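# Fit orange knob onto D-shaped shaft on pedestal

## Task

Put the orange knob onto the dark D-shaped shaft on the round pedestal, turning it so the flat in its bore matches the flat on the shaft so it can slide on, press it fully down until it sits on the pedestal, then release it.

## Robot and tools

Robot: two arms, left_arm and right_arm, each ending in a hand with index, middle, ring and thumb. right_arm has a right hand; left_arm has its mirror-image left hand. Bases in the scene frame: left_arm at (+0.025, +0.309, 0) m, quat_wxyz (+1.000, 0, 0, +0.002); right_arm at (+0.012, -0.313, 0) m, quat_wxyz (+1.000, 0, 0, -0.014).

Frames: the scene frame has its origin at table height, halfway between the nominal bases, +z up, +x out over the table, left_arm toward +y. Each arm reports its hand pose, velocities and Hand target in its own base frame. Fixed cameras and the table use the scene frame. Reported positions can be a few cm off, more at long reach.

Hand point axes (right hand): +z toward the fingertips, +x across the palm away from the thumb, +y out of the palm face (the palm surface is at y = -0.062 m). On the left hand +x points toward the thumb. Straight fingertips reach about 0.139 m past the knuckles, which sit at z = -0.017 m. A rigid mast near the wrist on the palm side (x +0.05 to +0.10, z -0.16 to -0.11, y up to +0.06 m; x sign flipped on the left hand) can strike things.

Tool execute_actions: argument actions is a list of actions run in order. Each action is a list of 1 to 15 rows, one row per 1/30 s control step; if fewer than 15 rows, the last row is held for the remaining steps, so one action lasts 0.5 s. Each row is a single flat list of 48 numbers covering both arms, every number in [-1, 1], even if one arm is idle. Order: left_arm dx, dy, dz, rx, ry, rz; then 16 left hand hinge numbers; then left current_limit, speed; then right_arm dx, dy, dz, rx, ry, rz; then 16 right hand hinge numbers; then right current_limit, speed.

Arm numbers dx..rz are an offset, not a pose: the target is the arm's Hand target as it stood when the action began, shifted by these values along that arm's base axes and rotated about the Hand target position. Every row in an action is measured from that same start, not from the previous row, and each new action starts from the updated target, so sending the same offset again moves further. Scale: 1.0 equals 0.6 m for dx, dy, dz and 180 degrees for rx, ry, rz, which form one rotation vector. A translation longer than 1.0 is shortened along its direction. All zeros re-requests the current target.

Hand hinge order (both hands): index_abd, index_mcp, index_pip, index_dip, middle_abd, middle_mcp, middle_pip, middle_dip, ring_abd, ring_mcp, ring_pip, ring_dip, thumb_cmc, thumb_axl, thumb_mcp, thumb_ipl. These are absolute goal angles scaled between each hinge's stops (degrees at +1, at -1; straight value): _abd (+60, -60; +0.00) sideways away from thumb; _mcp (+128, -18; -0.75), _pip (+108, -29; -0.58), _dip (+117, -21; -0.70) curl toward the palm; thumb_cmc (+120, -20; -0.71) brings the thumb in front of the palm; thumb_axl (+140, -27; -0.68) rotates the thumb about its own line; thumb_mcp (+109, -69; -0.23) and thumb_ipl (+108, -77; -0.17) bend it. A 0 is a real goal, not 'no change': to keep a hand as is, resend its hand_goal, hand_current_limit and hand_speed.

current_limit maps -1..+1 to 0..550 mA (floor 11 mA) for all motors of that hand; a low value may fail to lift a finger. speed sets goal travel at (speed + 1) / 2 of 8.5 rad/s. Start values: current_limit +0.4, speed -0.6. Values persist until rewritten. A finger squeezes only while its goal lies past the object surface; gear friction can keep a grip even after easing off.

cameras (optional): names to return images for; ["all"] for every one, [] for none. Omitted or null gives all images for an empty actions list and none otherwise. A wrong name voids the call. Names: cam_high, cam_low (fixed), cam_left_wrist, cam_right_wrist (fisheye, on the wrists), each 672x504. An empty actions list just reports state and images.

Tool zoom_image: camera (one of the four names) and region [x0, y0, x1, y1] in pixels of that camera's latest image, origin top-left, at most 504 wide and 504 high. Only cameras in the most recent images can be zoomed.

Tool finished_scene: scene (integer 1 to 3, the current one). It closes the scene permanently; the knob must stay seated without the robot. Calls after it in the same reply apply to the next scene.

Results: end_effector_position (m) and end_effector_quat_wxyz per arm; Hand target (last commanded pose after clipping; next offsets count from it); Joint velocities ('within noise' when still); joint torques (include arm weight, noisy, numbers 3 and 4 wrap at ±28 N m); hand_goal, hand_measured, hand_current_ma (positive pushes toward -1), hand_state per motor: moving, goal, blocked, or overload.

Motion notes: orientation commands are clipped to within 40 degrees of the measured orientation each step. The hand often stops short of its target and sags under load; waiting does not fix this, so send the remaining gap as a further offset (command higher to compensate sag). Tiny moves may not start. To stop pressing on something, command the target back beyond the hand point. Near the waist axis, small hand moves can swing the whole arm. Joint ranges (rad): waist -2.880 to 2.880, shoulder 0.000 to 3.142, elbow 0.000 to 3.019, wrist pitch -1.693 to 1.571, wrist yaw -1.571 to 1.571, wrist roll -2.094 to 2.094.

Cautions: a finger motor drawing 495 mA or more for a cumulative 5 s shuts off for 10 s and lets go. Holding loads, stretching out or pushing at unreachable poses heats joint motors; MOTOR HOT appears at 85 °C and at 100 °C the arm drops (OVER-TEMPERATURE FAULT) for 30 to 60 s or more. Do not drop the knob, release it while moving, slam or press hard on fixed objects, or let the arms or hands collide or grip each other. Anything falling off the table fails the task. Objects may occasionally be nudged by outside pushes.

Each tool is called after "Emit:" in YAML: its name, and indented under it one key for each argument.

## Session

Emit:
execute_actions:
  actions: []

Scene clock: 0.00 s.
left_arm: end_effector_position=(+0.3803, -0.1765, +0.3509) hand_goal=(+0.000, -0.754, -0.576, -0.696, +0.000, -0.754, -0.576, -0.696, +0.000, -0.754, -0.576, -0.696, -0.714, -0.678, -0.226, -0.168) hand_measured=(+0.000, -0.754, -0.576, -0.696, +0.000, -0.754, -0.576, -0.696, +0.000, -0.754, -0.576, -0.696, -0.714, -0.678, -0.226, -0.168) hand_current_ma=(+0, +0, +0, +0, +0, +0, +0, +0, +0, +0, +0, +0, +0, +0, +0, +0) hand_state=(goal, goal, goal, goal, goal, goal, goal, goal, goal, goal, goal, goal, goal, goal, goal, goal) hand_current_limit=0.40 hand_speed=-0.60 end_effector_quat_wxyz=(+0.563, +0.656, +0.439, +0.244) | right_arm: end_effector_position=(+0.2065, +0.2439, +0.2825) hand_goal=(+0.000, -0.754, -0.576, -0.696, +0.000, -0.754, -0.576, -0.696, +0.000, -0.754, -0.576, -0.696, -0.714, -0.678, -0.226, -0.168) hand_measured=(+0.000, -0.754, -0.576, -0.696, +0.000, -0.754, -0.576, -0.696, +0.000, -0.754, -0.576, -0.696, -0.714, -0.678, -0.226, -0.168) hand_current_ma=(+0, +0, +0, +0, +0, +0, +0, +0, +0, +0, +0, +0, +0, +0, +0, +0) hand_state=(goal, goal, goal, goal, goal, goal, goal, goal, goal, goal, goal, goal, goal, goal, goal, goal) hand_current_limit=0.40 hand_speed=-0.60 end_effector_quat_wxyz=(+0.255, -0.037, +0.830, +0.495)
Joint positions: left_arm=[-0.483 0.74 0.473 0.017 0.087 -0.159] | right_arm=[0.387 0.474 0.323 -0.363 -0.685 -0.864]
Joint velocities: within noise
Joint torques (N m): no reading
Heat: left arm: hottest shoulder 34 °C; right arm: hottest elbow 34 °C.
Hand target: left_arm +0.3822, -0.1775, +0.3657; +0.572, +0.650, +0.434, +0.248 | right_arm +0.2082, +0.2445, +0.2961; +0.265, -0.042, +0.825, +0.498
camera_calibration:
cam_left_wrist: T_world_to_cam=[[-0.607808, -0.661345, -0.439536, 0.231855], [-0.502843, 0.748945, -0.431544, 0.434135], [0.614588, -0.0412784, -0.787767, 0.16513], [0, 0, 0, 1]] pos_world=[0.257738, -0.164991, 0.419342]
cam_right_wrist: T_world_to_cam=[[0.469575, 0.19314, 0.861508, -0.357466], [0.323373, -0.945596, 0.0357335, 0.115475], [0.82154, 0.261809, -0.506485, 0.0382511], [0, 0, 0, 1]] pos_world=[0.0990911, 0.168219, 0.323207]

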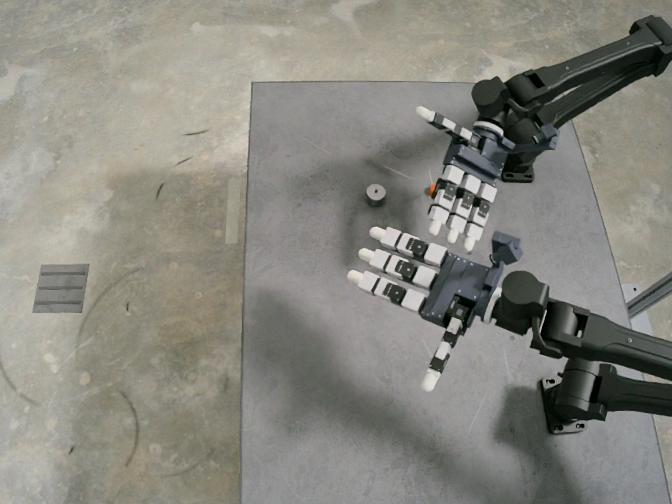

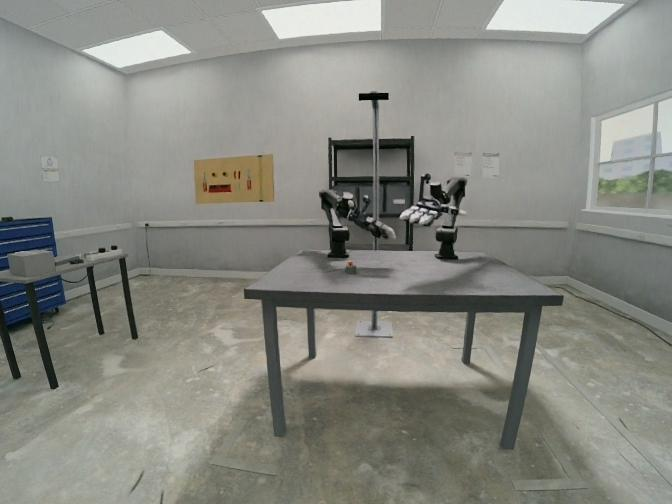

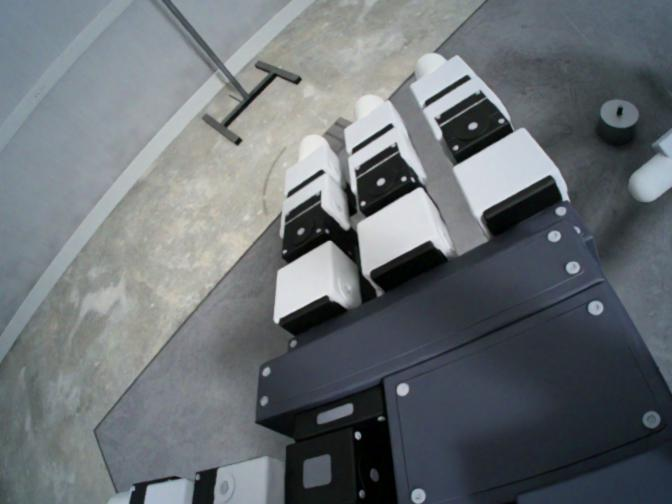

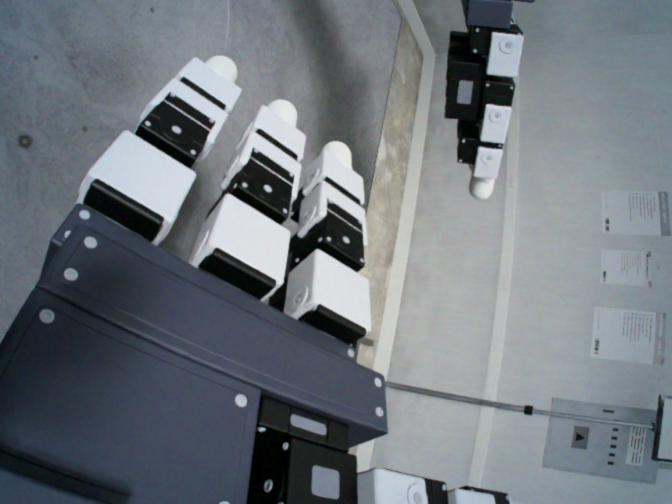

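Emit:
execute_actions:
  actions:
    - [[0,0,0,0,0,0,0,-0.754,-0.576,-0.696,0.12,-0.754,-0.576,-0.696,0,-1,-0.576,-0.696,-0.714,-0.678,-0.226,-0.168,0.4,-0.7,0.062,-0.136,0,-0.0708,0.1134,-0.1063,0,-0.754,-0.576,-0.696,0,-0.754,-0.576,-0.696,0,-1,-0.576,-0.696,-0.714,-0.678,-0.226,-0.168,0.4,-0.7]]
    - [[0,0,0,0,0,0,0,-0.754,-0.576,-0.696,0.12,-0.754,-0.576,-0.696,0,-1,-0.576,-0.696,-0.714,-0.678,-0.226,-0.168,0.4,-0.7,0.062,-0.136,0,-0.0708,0.1134,-0.1063,0,-0.754,-0.576,-0.696,0,-0.754,-0.576,-0.696,0,-1,-0.576,-0.696,-0.714,-0.678,-0.226,-0.168,0.4,-0.7]]
    - [[0,0,0,0,0,0,0,-0.754,-0.576,-0.696,0.12,-0.754,-0.576,-0.696,0,-1,-0.576,-0.696,-0.714,-0.678,-0.226,-0.168,0.4,-0.7,0.062,-0.136,0,-0.0708,0.1134,-0.1063,0,-0.754,-0.576,-0.696,0,-0.754,-0.576,-0.696,0,-1,-0.576,-0.696,-0.714,-0.678,-0.226,-0.168,0.4,-0.7]]
  cameras: ["cam_high", "cam_right_wrist", "cam_left_wrist"]

Scene clock: 19.53 s.
left_arm: end_effector_position=(+0.3802, -0.1765, +0.3507) hand_goal=(+0.000, -0.754, -0.576, -0.696, +0.120, -0.754, -0.576, -0.696, +0.000, -1.000, -0.576, -0.696, -0.714, -0.678, -0.226, -0.168) hand_measured=(+0.000, -0.760, -0.576, -0.696, +0.114, -0.762, -0.576, -0.696, +0.000, -1.000, -0.576, -0.696, -0.720, -0.678, -0.226, -0.168) hand_current_ma=(+0, -9, +0, +0, -6, -10, +0, +0, +0, +0, +0, +0, -7, +1, +0, +0) hand_state=(goal, goal, goal, goal, goal, goal, goal, goal, goal, goal, goal, goal, goal, goal, goal, goal) hand_current_limit=0.40 hand_speed=-0.70 end_effector_quat_wxyz=(+0.563, +0.656, +0.439, +0.244) | right_arm: end_effector_position=(+0.3170, -0.0014, +0.2803) hand_goal=(+0.000, -0.754, -0.576, -0.696, +0.000, -0.754, -0.576, -0.696, +0.000, -1.000, -0.576, -0.696, -0.714, -0.678, -0.226, -0.168) hand_measured=(+0.002, -0.754, -0.576, -0.696, +0.002, -0.754, -0.576, -0.696, +0.002, -0.996, -0.576, -0.696, -0.716, -0.678, -0.220, -0.168) hand_current_ma=(+1, +0, +0, +0, +1, +0, +0, +0, +1, +2, +0, +0, -1, +0, +8, +0) hand_state=(goal, goal, goal, goal, goal, goal, goal, goal, goal, goal, goal, goal, goal, goal, goal, goal) hand_current_limit=0.40 hand_speed=-0.70 end_effector_quat_wxyz=(+0.011, +0.497, +0.867, +0.009)
Joint positions: left_arm=[-0.483 0.74 0.473 0.017 0.087 -0.159] | right_arm=[-0.11 0.926 1.06 -1.678 -0.008 -0.639]
Joint torques (N m): left_arm=[-0.03 -3.43 11.18 2.58 -0.04 0.04] | right_arm=[2.08 -4.84 13.03 0.17 0.11 0.12]
Heat: left arm: hottest elbow 37 °C; right arm: hottest elbow 39 °C.
Hand target: left_arm +0.3821, -0.1775, +0.3655; +0.572, +0.650, +0.435, +0.248 | right_arm +0.3198, -0.0003, +0.2961; +0.000, +0.500, +0.866, +0.000
Off the commanded pose: left_arm 0.015 m, 1 deg | right_arm 0.016 m, 2 deg.
joint sent to its limit (right arm) — joint 4 (wrist pitch), lower limit. The joint targets are off in orientation, not in position.
camera_calibration:
cam_left_wrist: T_world_to_cam=[[-0.607924, -0.661239, -0.439535, 0.231814], [-0.502966, 0.74905, -0.43122, 0.433962], [0.614373, -0.041078, -0.787946, 0.165136], [0, 0, 0, 1]] pos_world=[0.257738, -0.164991, 0.419141]
cam_right_wrist: T_world_to_cam=[[0.94121, -0.3377, 0.00907922, -0.271363], [-0.255426, -0.6938, 0.673349, -0.146935], [-0.221091, -0.636082, -0.739269, 0.405118], [0, 0, 0, 1]] pos_world=[0.307447, 0.0641054, 0.400893]
Images, in order (width x height): cam_high 672x504, cam_left_wrist 672x504, cam_right_wrist 672x504.

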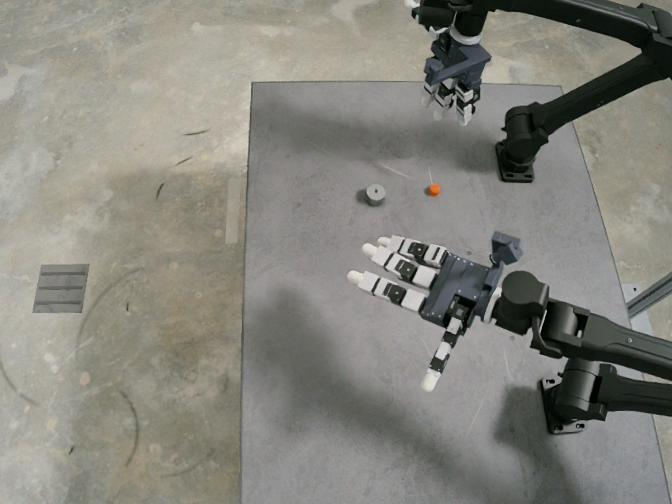

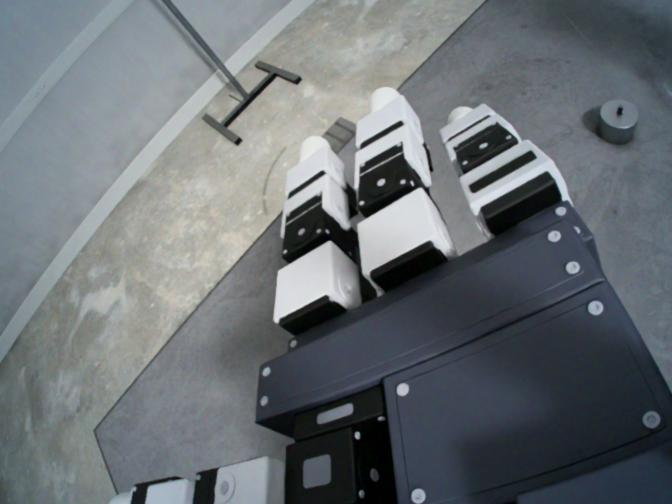

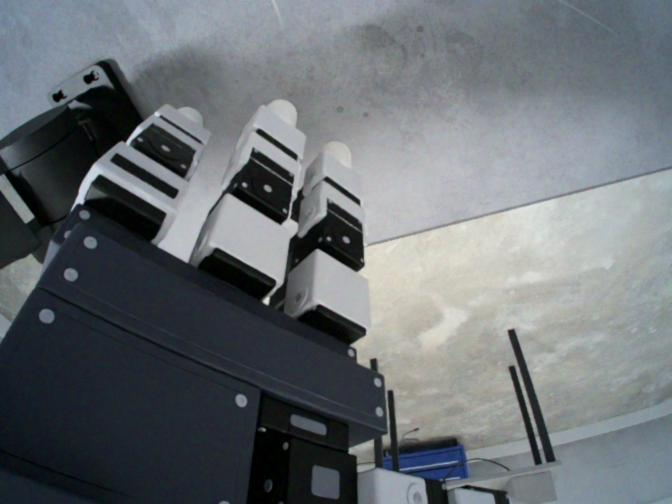

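Emit:
zoom_image:
  camera: "cam_high"
  region: [410, 165, 460, 215]

Emit:
zoom_image:
  camera: "cam_high"
  region: [350, 170, 400, 220]

Emit:
zoom_image:
  camera: "cam_left_wrist"
  region: [590, 85, 650, 145]

Scaled by 10.080 from the camera's 672x504 image, which has a finer 960x720 frame.

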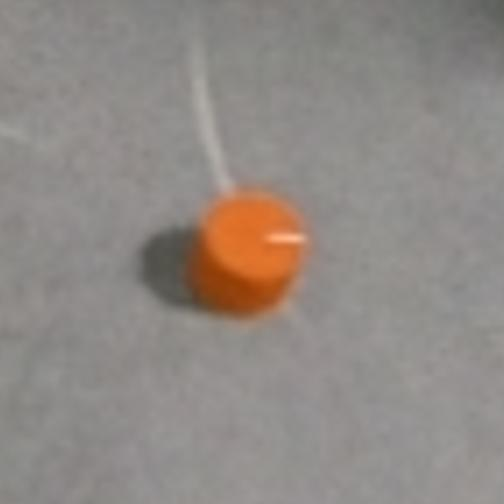

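Scaled by 10.080 from the camera's 672x504 image, which has a finer 960x720 frame.

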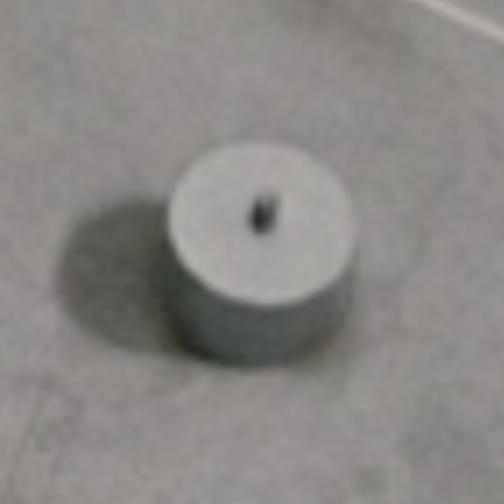

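Scaled by 8.400 from the camera's 672x504 image, which has a finer 960x720 frame.

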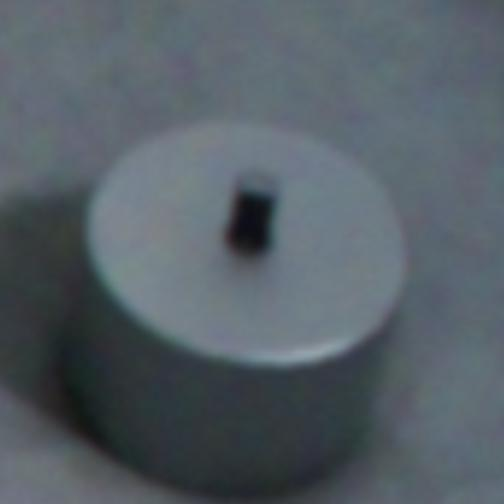

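Emit:
execute_actions:
  actions:
    - [[-0.05,0.2,0,0,0,0,0,-0.754,-0.576,-0.696,0.12,-0.754,-0.576,-0.696,0,-1,-0.576,-0.696,-0.714,-0.678,-0.226,-0.168,0.4,-0.7,0.111,0.144,-0.05,0,0,0,-0.12,-0.754,-0.576,-0.696,0.12,-0.754,-0.576,-0.696,0,-1,-0.576,-0.696,-0.714,-0.678,-0.226,-0.168,0.4,-0.7]]
    - [[0,0,0,0,0,0,0,-0.754,-0.576,-0.696,0.12,-0.754,-0.576,-0.696,0,-1,-0.576,-0.696,-0.714,-0.678,-0.226,-0.168,0.4,-0.7,0.111,0.144,-0.068,0,0,0,-0.12,-0.754,-0.576,-0.696,0.12,-0.754,-0.576,-0.696,0,-1,-0.576,-0.696,-0.714,-0.678,-0.226,-0.168,0.4,-0.7]]
  cameras: ["cam_high", "cam_right_wrist"]

Scene clock: 34.73 s.
left_arm: end_effector_position=(+0.3527, -0.0535, +0.3525) hand_goal=(+0.000, -0.754, -0.576, -0.696, +0.120, -0.754, -0.576, -0.696, +0.000, -1.000, -0.576, -0.696, -0.714, -0.678, -0.226, -0.168) hand_measured=(+0.000, -0.764, -0.576, -0.696, +0.120, -0.764, -0.576, -0.696, +0.000, -1.000, -0.576, -0.696, -0.722, -0.678, -0.224, -0.168) hand_current_ma=(+0, -15, +0, +0, +0, -15, +0, +0, +0, +0, +0, +0, -10, +1, +1, +0) hand_state=(goal, goal, goal, goal, goal, goal, goal, goal, goal, goal, goal, goal, goal, goal, goal, goal) hand_current_limit=0.40 hand_speed=-0.70 end_effector_quat_wxyz=(+0.569, +0.647, +0.446, +0.243) | right_arm: end_effector_position=(+0.4401, +0.1703, +0.2014) hand_goal=(-0.120, -0.754, -0.576, -0.696, +0.120, -0.754, -0.576, -0.696, +0.000, -1.000, -0.576, -0.696, -0.714, -0.678, -0.226, -0.168) hand_measured=(-0.118, -0.752, -0.576, -0.696, +0.118, -0.752, -0.576, -0.696, +0.000, -0.994, -0.576, -0.696, -0.712, -0.678, -0.220, -0.168) hand_current_ma=(+1, +2, +0, +0, -1, +2, +0, +0, +0, +5, +0, +0, +1, +0, +8, +0) hand_state=(goal, goal, goal, goal, goal, goal, goal, goal, goal, goal, goal, goal, goal, goal, goal, goal) hand_current_limit=0.40 hand_speed=-0.70 end_effector_quat_wxyz=(-0.015, +0.493, +0.869, -0.018)
Joint positions: left_arm=[0.079 0.502 0.412 -0.202 0.623 -0.028] | right_arm=[0.391 1.387 1.223 -1.454 -0.002 -0.148]
Joint torques (N m): left_arm=[-0.56 -0.79 11.41 1.76 0.28 0.2] | right_arm=[1.08 -12.86 14.05 0.13 0.11 0.13]
Heat: left arm: hottest elbow 41 °C; right arm: hottest elbow 40 °C.
Hand target: left_arm +0.3522, -0.0573, +0.3656; +0.572, +0.650, +0.435, +0.248 | right_arm +0.4530, +0.1725, +0.2256; +0.000, +0.500, +0.866, +0.000
Off the commanded pose: left_arm 0.014 m, 2 deg | right_arm 0.027 m, 3 deg.
camera_calibration:
cam_right_wrist: T_world_to_cam=[[0.942491, -0.330142, -0.0521287, -0.31803], [-0.199608, -0.681079, 0.704477, 0.0237146], [-0.268081, -0.653558, -0.707809, 0.500587], [0, 0, 0, 1]] pos_world=[0.438672, 0.23832, 0.321036]
Images, in order (width x height): cam_high 672x504, cam_right_wrist 672x504.

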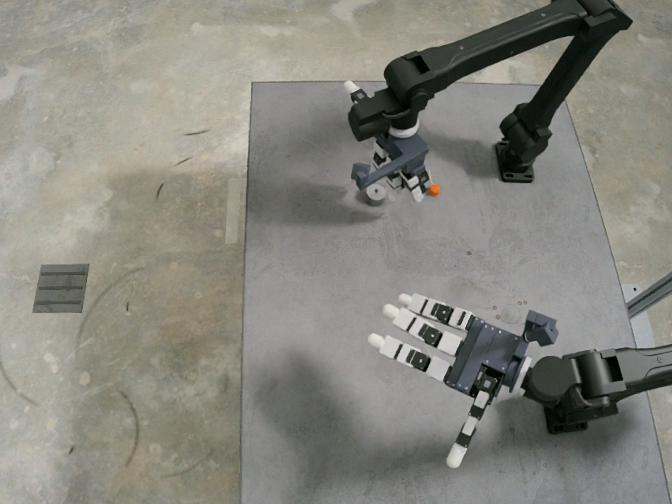

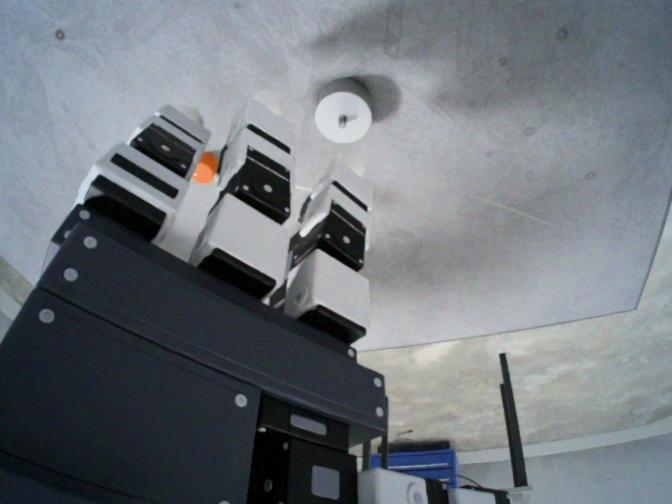

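Emit:
zoom_image:
  camera: "cam_right_wrist"
  region: [310, 75, 380, 145]

Emit:
zoom_image:
  camera: "cam_right_wrist"
  region: [328, 105, 358, 135]

Scaled by 7.200 from the camera's 672x504 image, which has a finer 960x720 frame.

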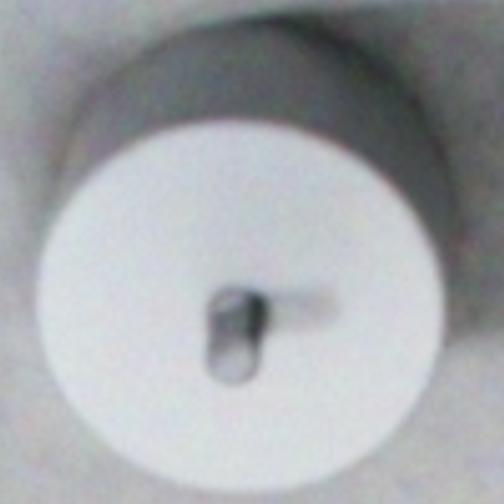

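Scaled by 16.800 from the camera's 672x504 image, which has a finer 960x720 frame.

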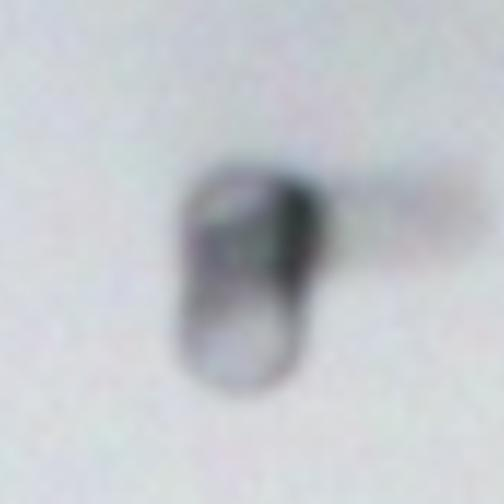

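Emit:
execute_actions:
  actions:
    - [[0,0,0,0,0,0,0,-0.754,-0.576,-0.696,0.12,-0.754,-0.576,-0.696,0,-1,-0.576,-0.696,-0.714,-0.678,-0.226,-0.168,0.4,-0.7,-0.021,-0.033,0,0.1156,-0.0475,0,-0.12,-0.754,-0.576,-0.696,0.12,-0.754,-0.576,-0.696,0,-1,-0.576,-0.696,-0.714,-0.678,-0.226,-0.168,0.4,-0.7]]
    - [[0,0,0,0,0,0,0,-0.754,-0.576,-0.696,0.12,-0.754,-0.576,-0.696,0,-1,-0.576,-0.696,-0.714,-0.678,-0.226,-0.168,0.4,-0.7,-0.021,-0.033,-0.05,0.1156,-0.0475,0,-0.12,-0.754,-0.576,-0.696,0.12,-0.754,-0.576,-0.696,0,-1,-0.576,-0.696,-0.714,-0.678,-0.226,-0.168,0.4,-0.7]]
  cameras: ["cam_high", "cam_right_wrist"]

Scene clock: 50.13 s.
left_arm: end_effector_position=(+0.3527, -0.0535, +0.3525) hand_goal=(+0.000, -0.754, -0.576, -0.696, +0.120, -0.754, -0.576, -0.696, +0.000, -1.000, -0.576, -0.696, -0.714, -0.678, -0.226, -0.168) hand_measured=(+0.000, -0.764, -0.576, -0.696, +0.120, -0.764, -0.576, -0.696, +0.000, -1.000, -0.576, -0.696, -0.722, -0.678, -0.224, -0.168) hand_current_ma=(+0, -15, +0, +0, +0, -15, +0, +0, +0, +0, +0, +0, -10, +1, +1, +0) hand_state=(goal, goal, goal, goal, goal, goal, goal, goal, goal, goal, goal, goal, goal, goal, goal, goal) hand_current_limit=0.40 hand_speed=-0.70 end_effector_quat_wxyz=(+0.569, +0.647, +0.446, +0.243) | right_arm: end_effector_position=(+0.4240, +0.1286, +0.1904) hand_goal=(-0.120, -0.754, -0.576, -0.696, +0.120, -0.754, -0.576, -0.696, +0.000, -1.000, -0.576, -0.696, -0.714, -0.678, -0.226, -0.168) hand_measured=(-0.120, -0.758, -0.576, -0.696, +0.120, -0.758, -0.576, -0.696, +0.000, -1.000, -0.576, -0.696, -0.720, -0.678, -0.222, -0.168) hand_current_ma=(+0, -4, +0, +0, +0, -4, +0, +0, +0, +0, +0, +0, -5, +0, +5, +0) hand_state=(goal, goal, goal, goal, goal, goal, goal, goal, goal, goal, goal, goal, goal, goal, goal, goal) hand_current_limit=0.40 hand_speed=-0.70 end_effector_quat_wxyz=(-0.058, +0.473, +0.795, +0.375)
Joint positions: left_arm=[0.079 0.502 0.412 -0.202 0.623 -0.028] | right_arm=[0.03 1.132 0.713 -0.775 -0.698 -0.329]
Joint torques (N m): left_arm=[-0.5 -0.79 11.4 1.77 0.29 0.2] | right_arm=[2.02 -7.41 11.07 1.44 -0.95 -0.17]
Heat: left arm: hottest elbow 46 °C; right arm: hottest elbow 41 °C.
Hand target: left_arm +0.3522, -0.0573, +0.3656; +0.572, +0.650, +0.435, +0.248 | right_arm +0.4277, +0.1329, +0.1954; -0.051, +0.462, +0.800, +0.379
Off the commanded pose: left_arm 0.014 m, 2 deg | right_arm 0.008 m, 2 deg.
camera_calibration:
cam_right_wrist: T_world_to_cam=[[0.933285, -0.35909, -0.00579544, -0.318425], [-0.359116, -0.932938, -0.0257294, 0.238904], [0.0038324, 0.0260941, -0.999652, 0.314079], [0, 0, 0, 1]] pos_world=[0.381772, 0.100344, 0.318271]
Images, in order (width x height): cam_high 672x504, cam_right_wrist 672x504.

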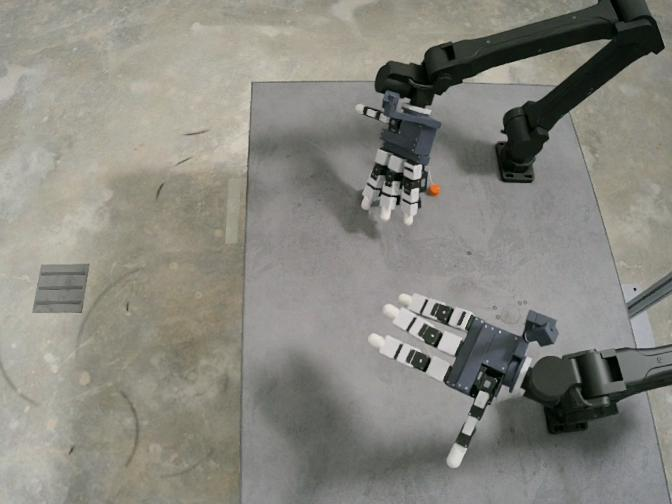

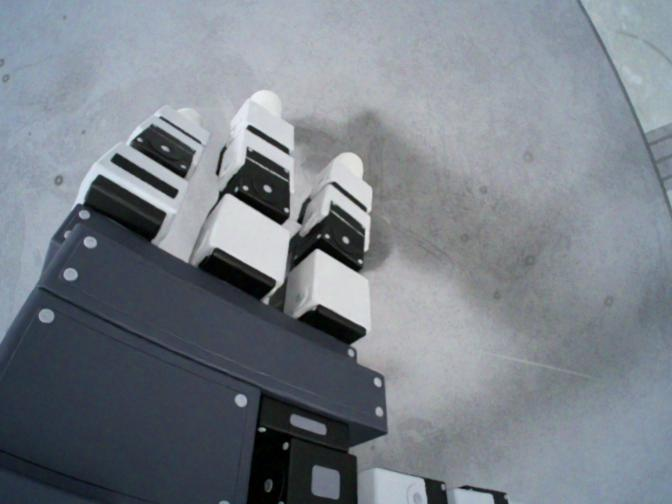

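Emit:
execute_actions:
  actions:
    - [[0,0,0,0,0,0,0,-0.754,-0.576,-0.696,0.12,-0.754,-0.576,-0.696,0,-1,-0.576,-0.696,-0.714,-0.678,-0.226,-0.168,0.4,-0.7,-0.13,-0.013,0,0,0,0,-0.12,-0.754,-0.576,-0.696,0.12,-0.754,-0.576,-0.696,0,-1,-0.576,-0.696,-0.714,-0.678,-0.226,-0.168,0.4,-0.7]]
  cameras: ["cam_right_wrist"]

Scene clock: 53.93 s.
left_arm: end_effector_position=(+0.3527, -0.0535, +0.3525) hand_goal=(+0.000, -0.754, -0.576, -0.696, +0.120, -0.754, -0.576, -0.696, +0.000, -1.000, -0.576, -0.696, -0.714, -0.678, -0.226, -0.168) hand_measured=(+0.000, -0.764, -0.576, -0.696, +0.120, -0.764, -0.576, -0.696, +0.000, -1.000, -0.576, -0.696, -0.722, -0.678, -0.224, -0.168) hand_current_ma=(+0, -15, +0, +0, +0, -15, +0, +0, +0, +0, +0, +0, -10, +1, +1, +0) hand_state=(goal, goal, goal, goal, goal, goal, goal, goal, goal, goal, goal, goal, goal, goal, goal, goal) hand_current_limit=0.40 hand_speed=-0.70 end_effector_quat_wxyz=(+0.569, +0.647, +0.446, +0.243) | right_arm: end_effector_position=(+0.3489, +0.1274, +0.2000) hand_goal=(-0.120, -0.754, -0.576, -0.696, +0.120, -0.754, -0.576, -0.696, +0.000, -1.000, -0.576, -0.696, -0.714, -0.678, -0.226, -0.168) hand_measured=(-0.120, -0.758, -0.576, -0.696, +0.118, -0.760, -0.576, -0.696, -0.002, -1.000, -0.576, -0.696, -0.720, -0.678, -0.222, -0.168) hand_current_ma=(+0, -4, +0, +0, -1, -5, +0, +0, +0, +0, +0, +0, -5, +0, +5, +0) hand_state=(goal, goal, goal, goal, goal, goal, goal, goal, goal, goal, goal, goal, goal, goal, goal, goal) hand_current_limit=0.40 hand_speed=-0.70 end_effector_quat_wxyz=(-0.047, +0.459, +0.800, +0.384)
Joint positions: left_arm=[0.079 0.502 0.412 -0.202 0.623 -0.028] | right_arm=[0.025 0.867 0.568 -0.875 -0.708 -0.355]
Joint torques (N m): left_arm=[-0.5 -0.73 11.4 1.77 0.28 0.2] | right_arm=[0.62 -2.61 11.03 0.73 -0.85 -0.17]
Heat: left arm: hottest elbow 47 °C; right arm: hottest elbow 42 °C.
Hand target: left_arm +0.3522, -0.0573, +0.3656; +0.572, +0.650, +0.435, +0.248 | right_arm +0.3498, +0.1251, +0.1954; -0.051, +0.462, +0.800, +0.379
Off the commanded pose: left_arm 0.014 m, 2 deg | right_arm 0.005 m, 1 deg.
camera_calibration:
cam_right_wrist: T_world_to_cam=[[0.938572, -0.343962, 0.0277821, -0.259202], [-0.342708, -0.938517, -0.0416879, 0.209175], [0.0404131, 0.029606, -0.998744, 0.310483], [0, 0, 0, 1]] pos_world=[0.302418, 0.0979667, 0.326014]
Images, in order (width x height): cam_right_wrist 672x504.

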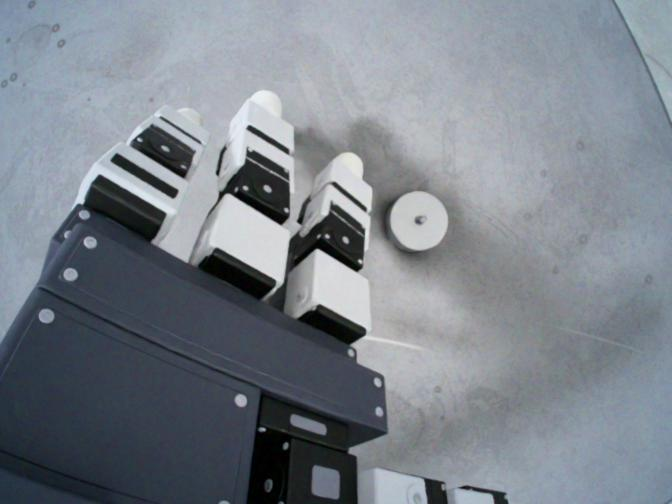

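Emit:
zoom_image:
  camera: "cam_right_wrist"
  region: [405, 204, 435, 234]

Emit:
zoom_image:
  camera: "cam_right_wrist"
  region: [380, 184, 456, 260]

Scaled by 16.800 from the camera's 672x504 image, which has a finer 960x720 frame.

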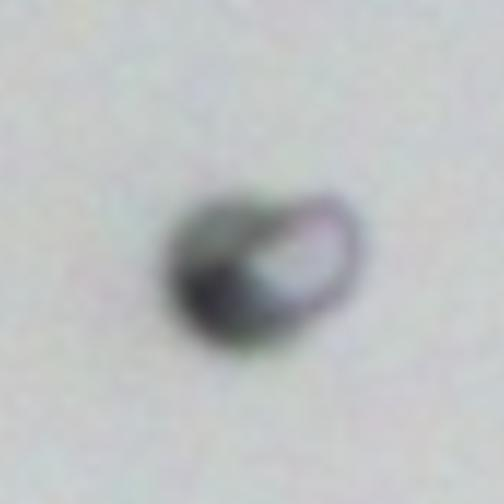

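Scaled by 6.632 from the camera's 672x504 image, which has a finer 960x720 frame.

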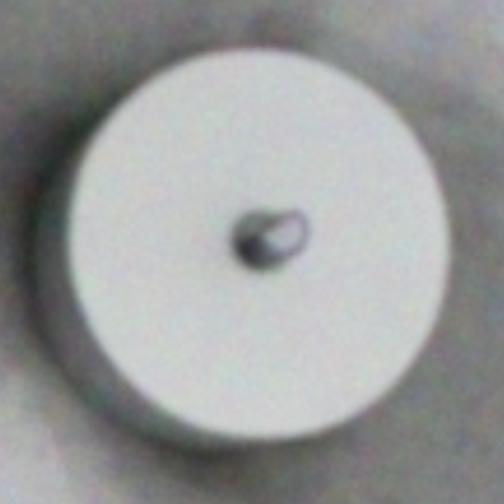

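Emit:
zoom_image:
  camera: "cam_right_wrist"
  region: [412, 212, 430, 228]

Scaled by 28.000 from the camera's 672x504 image, which has a finer 960x720 frame.

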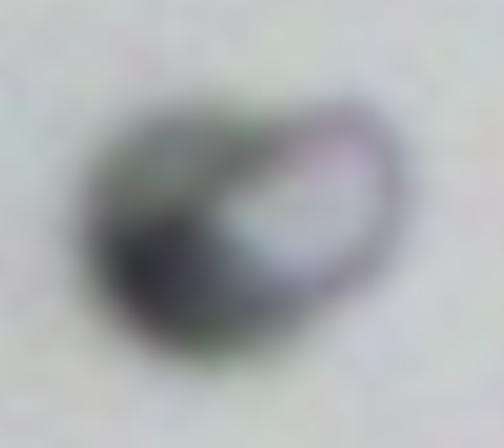

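Emit:
execute_actions:
  actions:
    - [[0,0,0,0,0,0,0,-0.754,-0.576,-0.696,0.12,-0.754,-0.576,-0.696,0,-1,-0.576,-0.696,-0.714,-0.678,-0.226,-0.168,0.4,-0.7,-0.065,0.027,0.03,-0.1262,0.0106,0.0921,-0.12,-0.754,-0.576,-0.696,0.12,-0.754,-0.576,-0.696,0,-1,-0.576,-0.696,-0.714,-0.678,-0.226,-0.168,0.4,-0.7]]
    - [[0,0,0,0,0,0,0,-0.754,-0.576,-0.696,0.12,-0.754,-0.576,-0.696,0,-1,-0.576,-0.696,-0.714,-0.678,-0.226,-0.168,0.4,-0.7,-0.065,0.027,0,-0.1262,0.0106,0.0921,-0.12,-0.754,-0.576,-0.696,0.12,-0.754,-0.576,-0.696,0,-1,-0.576,-0.696,-0.714,-0.678,-0.226,-0.168,0.4,-0.7]]
  cameras: ["cam_right_wrist"]

Scene clock: 71.97 s.
left_arm: end_effector_position=(+0.3527, -0.0535, +0.3525) hand_goal=(+0.000, -0.754, -0.576, -0.696, +0.120, -0.754, -0.576, -0.696, +0.000, -1.000, -0.576, -0.696, -0.714, -0.678, -0.226, -0.168) hand_measured=(+0.000, -0.764, -0.576, -0.696, +0.120, -0.764, -0.576, -0.696, +0.000, -1.000, -0.576, -0.696, -0.722, -0.678, -0.224, -0.168) hand_current_ma=(+0, -15, +0, +0, +0, -15, +0, +0, +0, +0, +0, +0, -10, +1, +1, +0) hand_state=(goal, goal, goal, goal, goal, goal, goal, goal, goal, goal, goal, goal, goal, goal, goal, goal) hand_current_limit=0.40 hand_speed=-0.70 end_effector_quat_wxyz=(+0.569, +0.647, +0.446, +0.243) | right_arm: end_effector_position=(+0.2609, +0.1550, +0.1976) hand_goal=(-0.120, -0.754, -0.576, -0.696, +0.120, -0.754, -0.576, -0.696, +0.000, -1.000, -0.576, -0.696, -0.714, -0.678, -0.226, -0.168) hand_measured=(-0.122, -0.754, -0.576, -0.696, +0.118, -0.754, -0.576, -0.696, -0.002, -0.998, -0.574, -0.696, -0.714, -0.678, -0.220, -0.166) hand_current_ma=(+0, +0, +0, +0, -1, +0, +0, +0, +0, +1, +1, +0, +0, +0, +7, +1) hand_state=(goal, goal, goal, goal, goal, goal, goal, goal, goal, goal, goal, goal, goal, goal, goal, goal) hand_current_limit=0.40 hand_speed=-0.70 end_effector_quat_wxyz=(-0.009, +0.218, +0.976, -0.005)
Joint positions: left_arm=[0.079 0.502 0.412 -0.202 0.623 -0.028] | right_arm=[0.405 0.92 0.851 -1.523 -0.003 -0.726]
Joint torques (N m): left_arm=[-0.5 -0.73 11.37 1.77 0.28 0.2] | right_arm=[0.67 -2.96 14.13 0.08 0.11 -0.11]
Heat: left arm: hottest elbow 50 °C; right arm: hottest elbow 43 °C.
Hand target: left_arm +0.3522, -0.0573, +0.3656; +0.572, +0.650, +0.435, +0.248 | right_arm +0.2717, +0.1575, +0.2135; +0.000, +0.216, +0.976, +0.001
Off the commanded pose: left_arm 0.014 m, 2 deg | right_arm 0.019 m, 1 deg.
camera_calibration:
cam_right_wrist: T_world_to_cam=[[0.966617, 0.253579, -0.0367273, -0.254218], [0.209557, -0.699917, 0.68279, -0.119395], [0.147435, -0.667693, -0.729691, 0.337875], [0, 0, 0, 1]] pos_world=[0.220937, 0.206494, 0.318729]
Images, in order (width x height): cam_right_wrist 672x504.

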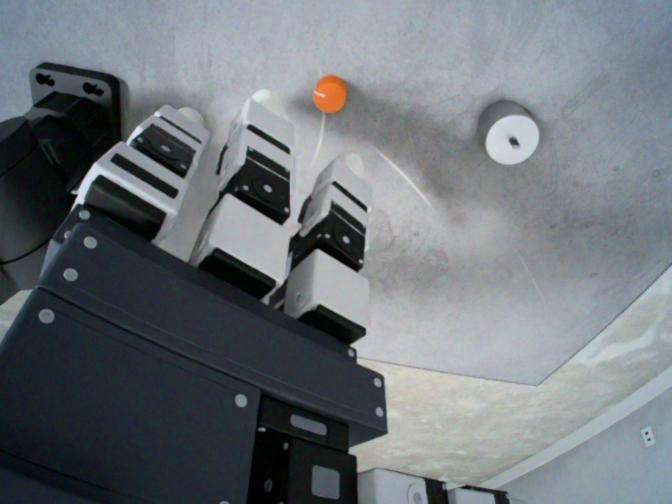

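Emit:
zoom_image:
  camera: "cam_right_wrist"
  region: [305, 65, 355, 115]

Emit:
zoom_image:
  camera: "cam_right_wrist"
  region: [500, 128, 528, 156]

Scaled by 10.080 from the camera's 672x504 image, which has a finer 960x720 frame.

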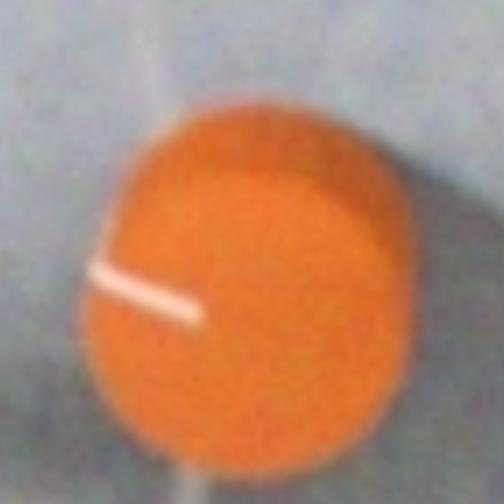

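Scaled by 18.000 from the camera's 672x504 image, which has a finer 960x720 frame.

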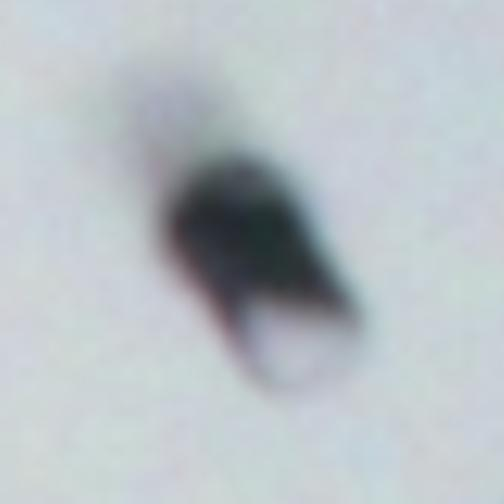

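Emit:
execute_actions:
  actions:
    - [[0,0,0,0,0,0,0,-0.754,-0.576,-0.696,0.12,-0.754,-0.576,-0.696,0,-1,-0.576,-0.696,-0.714,-0.678,-0.226,-0.168,0.4,-0.7,0.002,0.002,-0.1,0,0,0,-0.12,-0.754,-0.576,-0.696,0.12,-0.754,-0.576,-0.696,0,-1,-0.576,-0.696,-0.714,-0.678,-0.226,-0.168,0.4,-0.7]]
  cameras: ["cam_right_wrist"]

Emit:
zoom_image:
  camera: "cam_right_wrist"
  region: [240, 60, 380, 200]

Scene clock: 84.67 s.
left_arm: end_effector_position=(+0.3527, -0.0535, +0.3525) hand_goal=(+0.000, -0.754, -0.576, -0.696, +0.120, -0.754, -0.576, -0.696, +0.000, -1.000, -0.576, -0.696, -0.714, -0.678, -0.226, -0.168) hand_measured=(+0.000, -0.764, -0.576, -0.696, +0.120, -0.764, -0.576, -0.696, +0.000, -1.000, -0.576, -0.696, -0.722, -0.678, -0.224, -0.168) hand_current_ma=(+0, -15, +0, +0, +0, -15, +0, +0, +0, +0, +0, +0, -10, +1, +1, +0) hand_state=(goal, goal, goal, goal, goal, goal, goal, goal, goal, goal, goal, goal, goal, goal, goal, goal) hand_current_limit=0.40 hand_speed=-0.70 end_effector_quat_wxyz=(+0.569, +0.647, +0.446, +0.243) | right_arm: end_effector_position=(+0.2717, +0.1594, +0.1567) hand_goal=(-0.120, -0.754, -0.576, -0.696, +0.120, -0.754, -0.576, -0.696, +0.000, -1.000, -0.576, -0.696, -0.714, -0.678, -0.226, -0.168) hand_measured=(-0.120, -0.754, -0.576, -0.696, +0.118, -0.754, -0.576, -0.696, +0.000, -0.996, -0.576, -0.696, -0.714, -0.678, -0.220, -0.166) hand_current_ma=(+0, +0, +0, +0, +0, +0, +0, +0, +0, +3, +0, +0, +0, +0, +7, +1) hand_state=(goal, goal, goal, goal, goal, goal, goal, goal, goal, goal, goal, goal, goal, goal, goal, goal) hand_current_limit=0.40 hand_speed=-0.70 end_effector_quat_wxyz=(+0.000, +0.218, +0.976, +0.001)
Joint positions: left_arm=[0.079 0.502 0.412 -0.202 0.623 -0.028] | right_arm=[0.405 0.956 0.758 -1.371 -0.002 -0.726]
Joint torques (N m): left_arm=[-0.56 -0.85 11.4 1.78 0.28 0.2] | right_arm=[0.85 -4.07 9.81 0.75 0.05 -0.09]
Heat: left arm: hottest elbow 52 °C; right arm: hottest elbow 44 °C.
Hand target: left_arm +0.3522, -0.0573, +0.3656; +0.572, +0.650, +0.435, +0.248 | right_arm +0.2730, +0.1587, +0.1535; +0.000, +0.217, +0.976, +0.001
Off the commanded pose: left_arm 0.014 m, 2 deg | right_arm 0.003 m, 0 deg.
camera_calibration:
cam_right_wrist: T_world_to_cam=[[0.967173, 0.253739, -0.0139011, -0.271041], [0.194856, -0.705393, 0.681507, -0.0854788], [0.163119, -0.661843, -0.73168, 0.304476], [0, 0, 0, 1]] pos_world=[0.229134, 0.209993, 0.277266]
Images, in order (width x height): cam_right_wrist 672x504.

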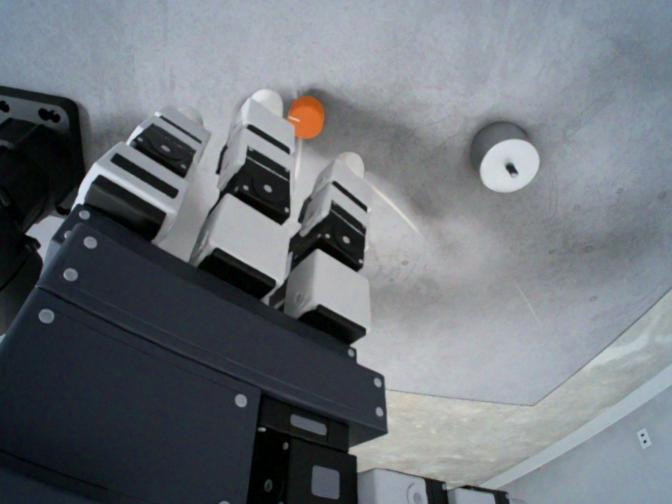

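Scaled by 3.600 from the camera's 672x504 image, which has a finer 960x720 frame.

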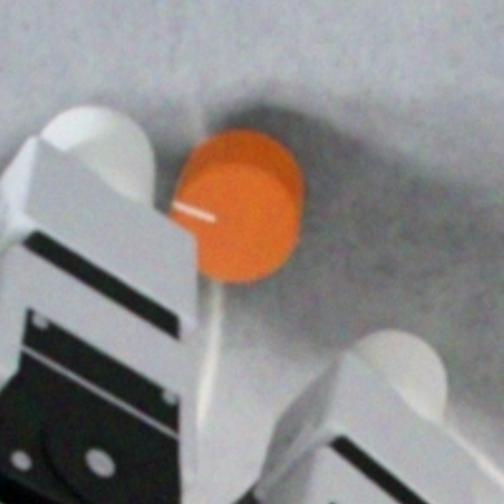

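Emit:
execute_actions:
  actions:
    - [[0,0,0,0,0,0,0,-0.754,-0.576,-0.696,0.12,-0.754,-0.576,-0.696,0,-1,-0.576,-0.696,-0.714,-0.678,-0.226,-0.168,0.4,-0.7,-0.009,-0.005,-0.03,0,0,0,-0.12,-0.754,-0.576,-0.696,0.12,-0.754,-0.576,-0.696,0,-1,-0.576,-0.696,-0.714,-0.678,-0.226,-0.168,0.4,-0.7]]
  cameras: ["cam_right_wrist"]

Emit:
zoom_image:
  camera: "cam_right_wrist"
  region: [240, 60, 380, 200]

Scene clock: 101.17 s.
left_arm: end_effector_position=(+0.3527, -0.0535, +0.3525) hand_goal=(+0.000, -0.754, -0.576, -0.696, +0.120, -0.754, -0.576, -0.696, +0.000, -1.000, -0.576, -0.696, -0.714, -0.678, -0.226, -0.168) hand_measured=(+0.000, -0.764, -0.576, -0.696, +0.120, -0.764, -0.576, -0.696, +0.000, -1.000, -0.576, -0.696, -0.722, -0.678, -0.224, -0.168) hand_current_ma=(+0, -15, +0, +0, +0, -15, +0, +0, +0, +0, +0, +0, -10, +1, +1, +0) hand_state=(goal, goal, goal, goal, goal, goal, goal, goal, goal, goal, goal, goal, goal, goal, goal, goal) hand_current_limit=0.40 hand_speed=-0.70 end_effector_quat_wxyz=(+0.569, +0.647, +0.446, +0.243) | right_arm: end_effector_position=(+0.2678, +0.1577, +0.1394) hand_goal=(-0.120, -0.754, -0.576, -0.696, +0.120, -0.754, -0.576, -0.696, +0.000, -1.000, -0.576, -0.696, -0.714, -0.678, -0.226, -0.168) hand_measured=(-0.120, -0.754, -0.576, -0.696, +0.118, -0.754, -0.576, -0.696, +0.000, -0.996, -0.576, -0.696, -0.714, -0.678, -0.220, -0.166) hand_current_ma=(+0, +0, +0, +0, +0, +0, +0, +0, +0, +2, +0, +0, +0, +0, +7, +1) hand_state=(goal, goal, goal, goal, goal, goal, goal, goal, goal, goal, goal, goal, goal, goal, goal, goal) hand_current_limit=0.40 hand_speed=-0.70 end_effector_quat_wxyz=(+0.000, +0.218, +0.976, +0.001)
Joint positions: left_arm=[0.079 0.502 0.412 -0.202 0.623 -0.028] | right_arm=[0.405 0.955 0.711 -1.325 -0.002 -0.727]
Joint torques (N m): left_arm=[-0.38 -0.73 11.41 1.76 0.28 0.21] | right_arm=[0.67 -4.31 9.24 0.76 0.05 -0.1]
Heat: left arm: hottest elbow 53 °C; right arm: hottest elbow 43 °C.
Hand target: left_arm +0.3522, -0.0573, +0.3656; +0.572, +0.650, +0.435, +0.248 | right_arm +0.2676, +0.1557, +0.1354; +0.000, +0.217, +0.976, +0.001
Off the commanded pose: left_arm 0.014 m, 2 deg | right_arm 0.004 m, 0 deg.
camera_calibration:
cam_right_wrist: T_world_to_cam=[[0.966967, 0.25452, -0.0139689, -0.267151], [0.195468, -0.705212, 0.681519, -0.0744444], [0.163609, -0.661737, -0.731667, 0.291201], [0, 0, 0, 1]] pos_world=[0.225234, 0.208194, 0.260066]
Images, in order (width x height): cam_right_wrist 672x504.

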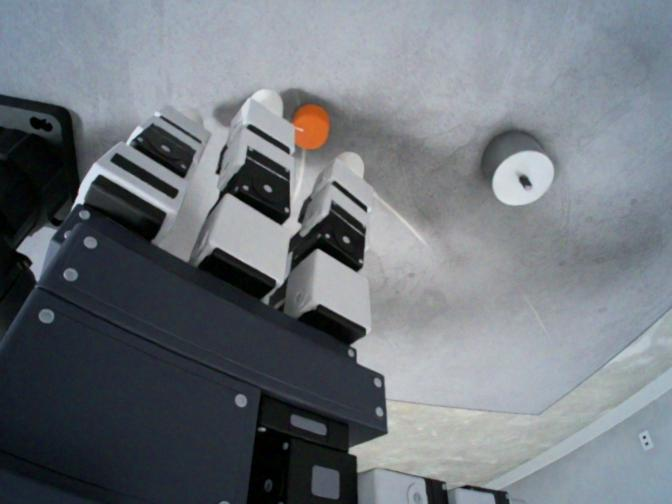

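Scaled by 3.600 from the camera's 672x504 image, which has a finer 960x720 frame.

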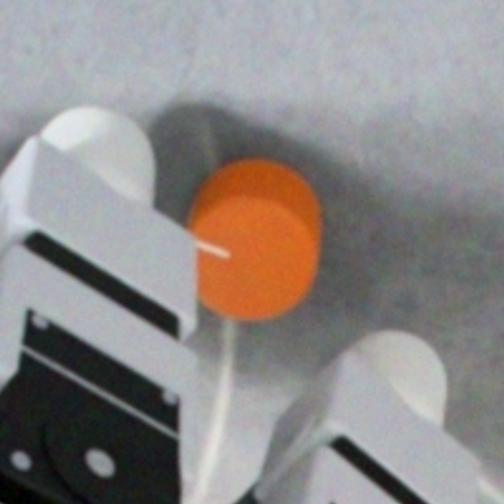

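Emit:
execute_actions:
  actions:
    - [[0,0,0,0,0,0,0,-0.754,-0.576,-0.696,0.12,-0.754,-0.576,-0.696,0,-1,-0.576,-0.696,-0.714,-0.678,-0.226,-0.168,0.4,-0.7,0,0.001,-0.0215,0,0,0,-0.12,-0.754,-0.576,-0.696,0.12,-0.754,-0.576,-0.696,0,-1,-0.576,-0.696,-0.714,-0.678,-0.226,-0.168,0.4,-0.7]]
  cameras: ["cam_right_wrist"]

Emit:
zoom_image:
  camera: "cam_right_wrist"
  region: [240, 60, 380, 200]

Scene clock: 103.67 s.
left_arm: end_effector_position=(+0.3527, -0.0535, +0.3525) hand_goal=(+0.000, -0.754, -0.576, -0.696, +0.120, -0.754, -0.576, -0.696, +0.000, -1.000, -0.576, -0.696, -0.714, -0.678, -0.226, -0.168) hand_measured=(+0.000, -0.764, -0.576, -0.696, +0.120, -0.764, -0.576, -0.696, +0.000, -1.000, -0.576, -0.696, -0.722, -0.678, -0.224, -0.168) hand_current_ma=(+0, -15, +0, +0, +0, -15, +0, +0, +0, +0, +0, +0, -10, +1, +1, +0) hand_state=(goal, goal, goal, goal, goal, goal, goal, goal, goal, goal, goal, goal, goal, goal, goal, goal) hand_current_limit=0.40 hand_speed=-0.70 end_effector_quat_wxyz=(+0.569, +0.647, +0.446, +0.243) | right_arm: end_effector_position=(+0.2690, +0.1582, +0.1314) hand_goal=(-0.120, -0.754, -0.576, -0.696, +0.120, -0.754, -0.576, -0.696, +0.000, -1.000, -0.576, -0.696, -0.714, -0.678, -0.226, -0.168) hand_measured=(-0.120, -0.754, -0.576, -0.696, +0.118, -0.754, -0.576, -0.696, +0.000, -0.996, -0.576, -0.696, -0.714, -0.678, -0.220, -0.166) hand_current_ma=(+0, +0, +0, +0, +0, +0, +0, +0, +0, +2, +0, +0, +0, +0, +7, +1) hand_state=(goal, goal, goal, goal, goal, goal, goal, goal, goal, goal, goal, goal, goal, goal, goal, goal) hand_current_limit=0.40 hand_speed=-0.70 end_effector_quat_wxyz=(+0.006, +0.218, +0.976, +0.006)
Joint positions: left_arm=[0.079 0.502 0.412 -0.202 0.623 -0.028] | right_arm=[0.405 0.955 0.687 -1.285 -0.002 -0.727]
Joint torques (N m): left_arm=[-0.5 -0.79 11.4 1.77 0.28 0.21] | right_arm=[0.85 -3.25 8.92 0.8 0.05 -0.08]
Heat: left arm: hottest elbow 54 °C; right arm: hottest elbow 42 °C.
Hand target: left_arm +0.3522, -0.0573, +0.3656; +0.572, +0.650, +0.435, +0.248 | right_arm +0.2675, +0.1562, +0.1224; +0.000, +0.217, +0.976, +0.001
Off the commanded pose: left_arm 0.014 m, 2 deg | right_arm 0.009 m, 1 deg.
camera_calibration:
cam_right_wrist: T_world_to_cam=[[0.967067, 0.25452, 0.000367096, -0.270484], [0.186381, -0.709149, 0.679978, -0.0654775], [0.173329, -0.657516, -0.733232, 0.282401], [0, 0, 0, 1]] pos_world=[0.224832, 0.208093, 0.251688]
Images, in order (width x height): cam_right_wrist 672x504.

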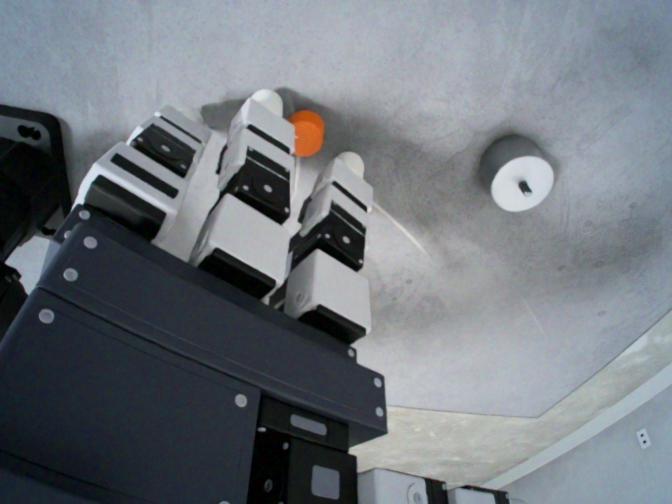

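Scaled by 3.600 from the camera's 672x504 image, which has a finer 960x720 frame.

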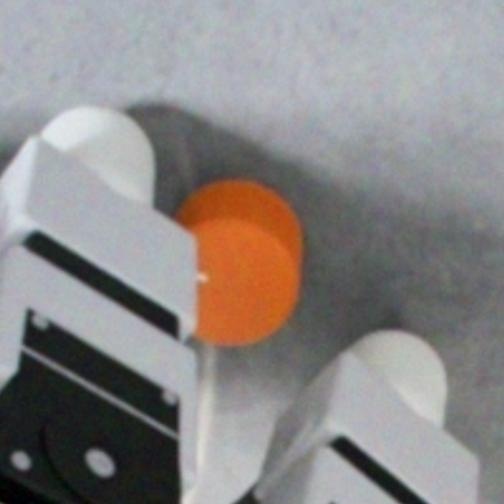

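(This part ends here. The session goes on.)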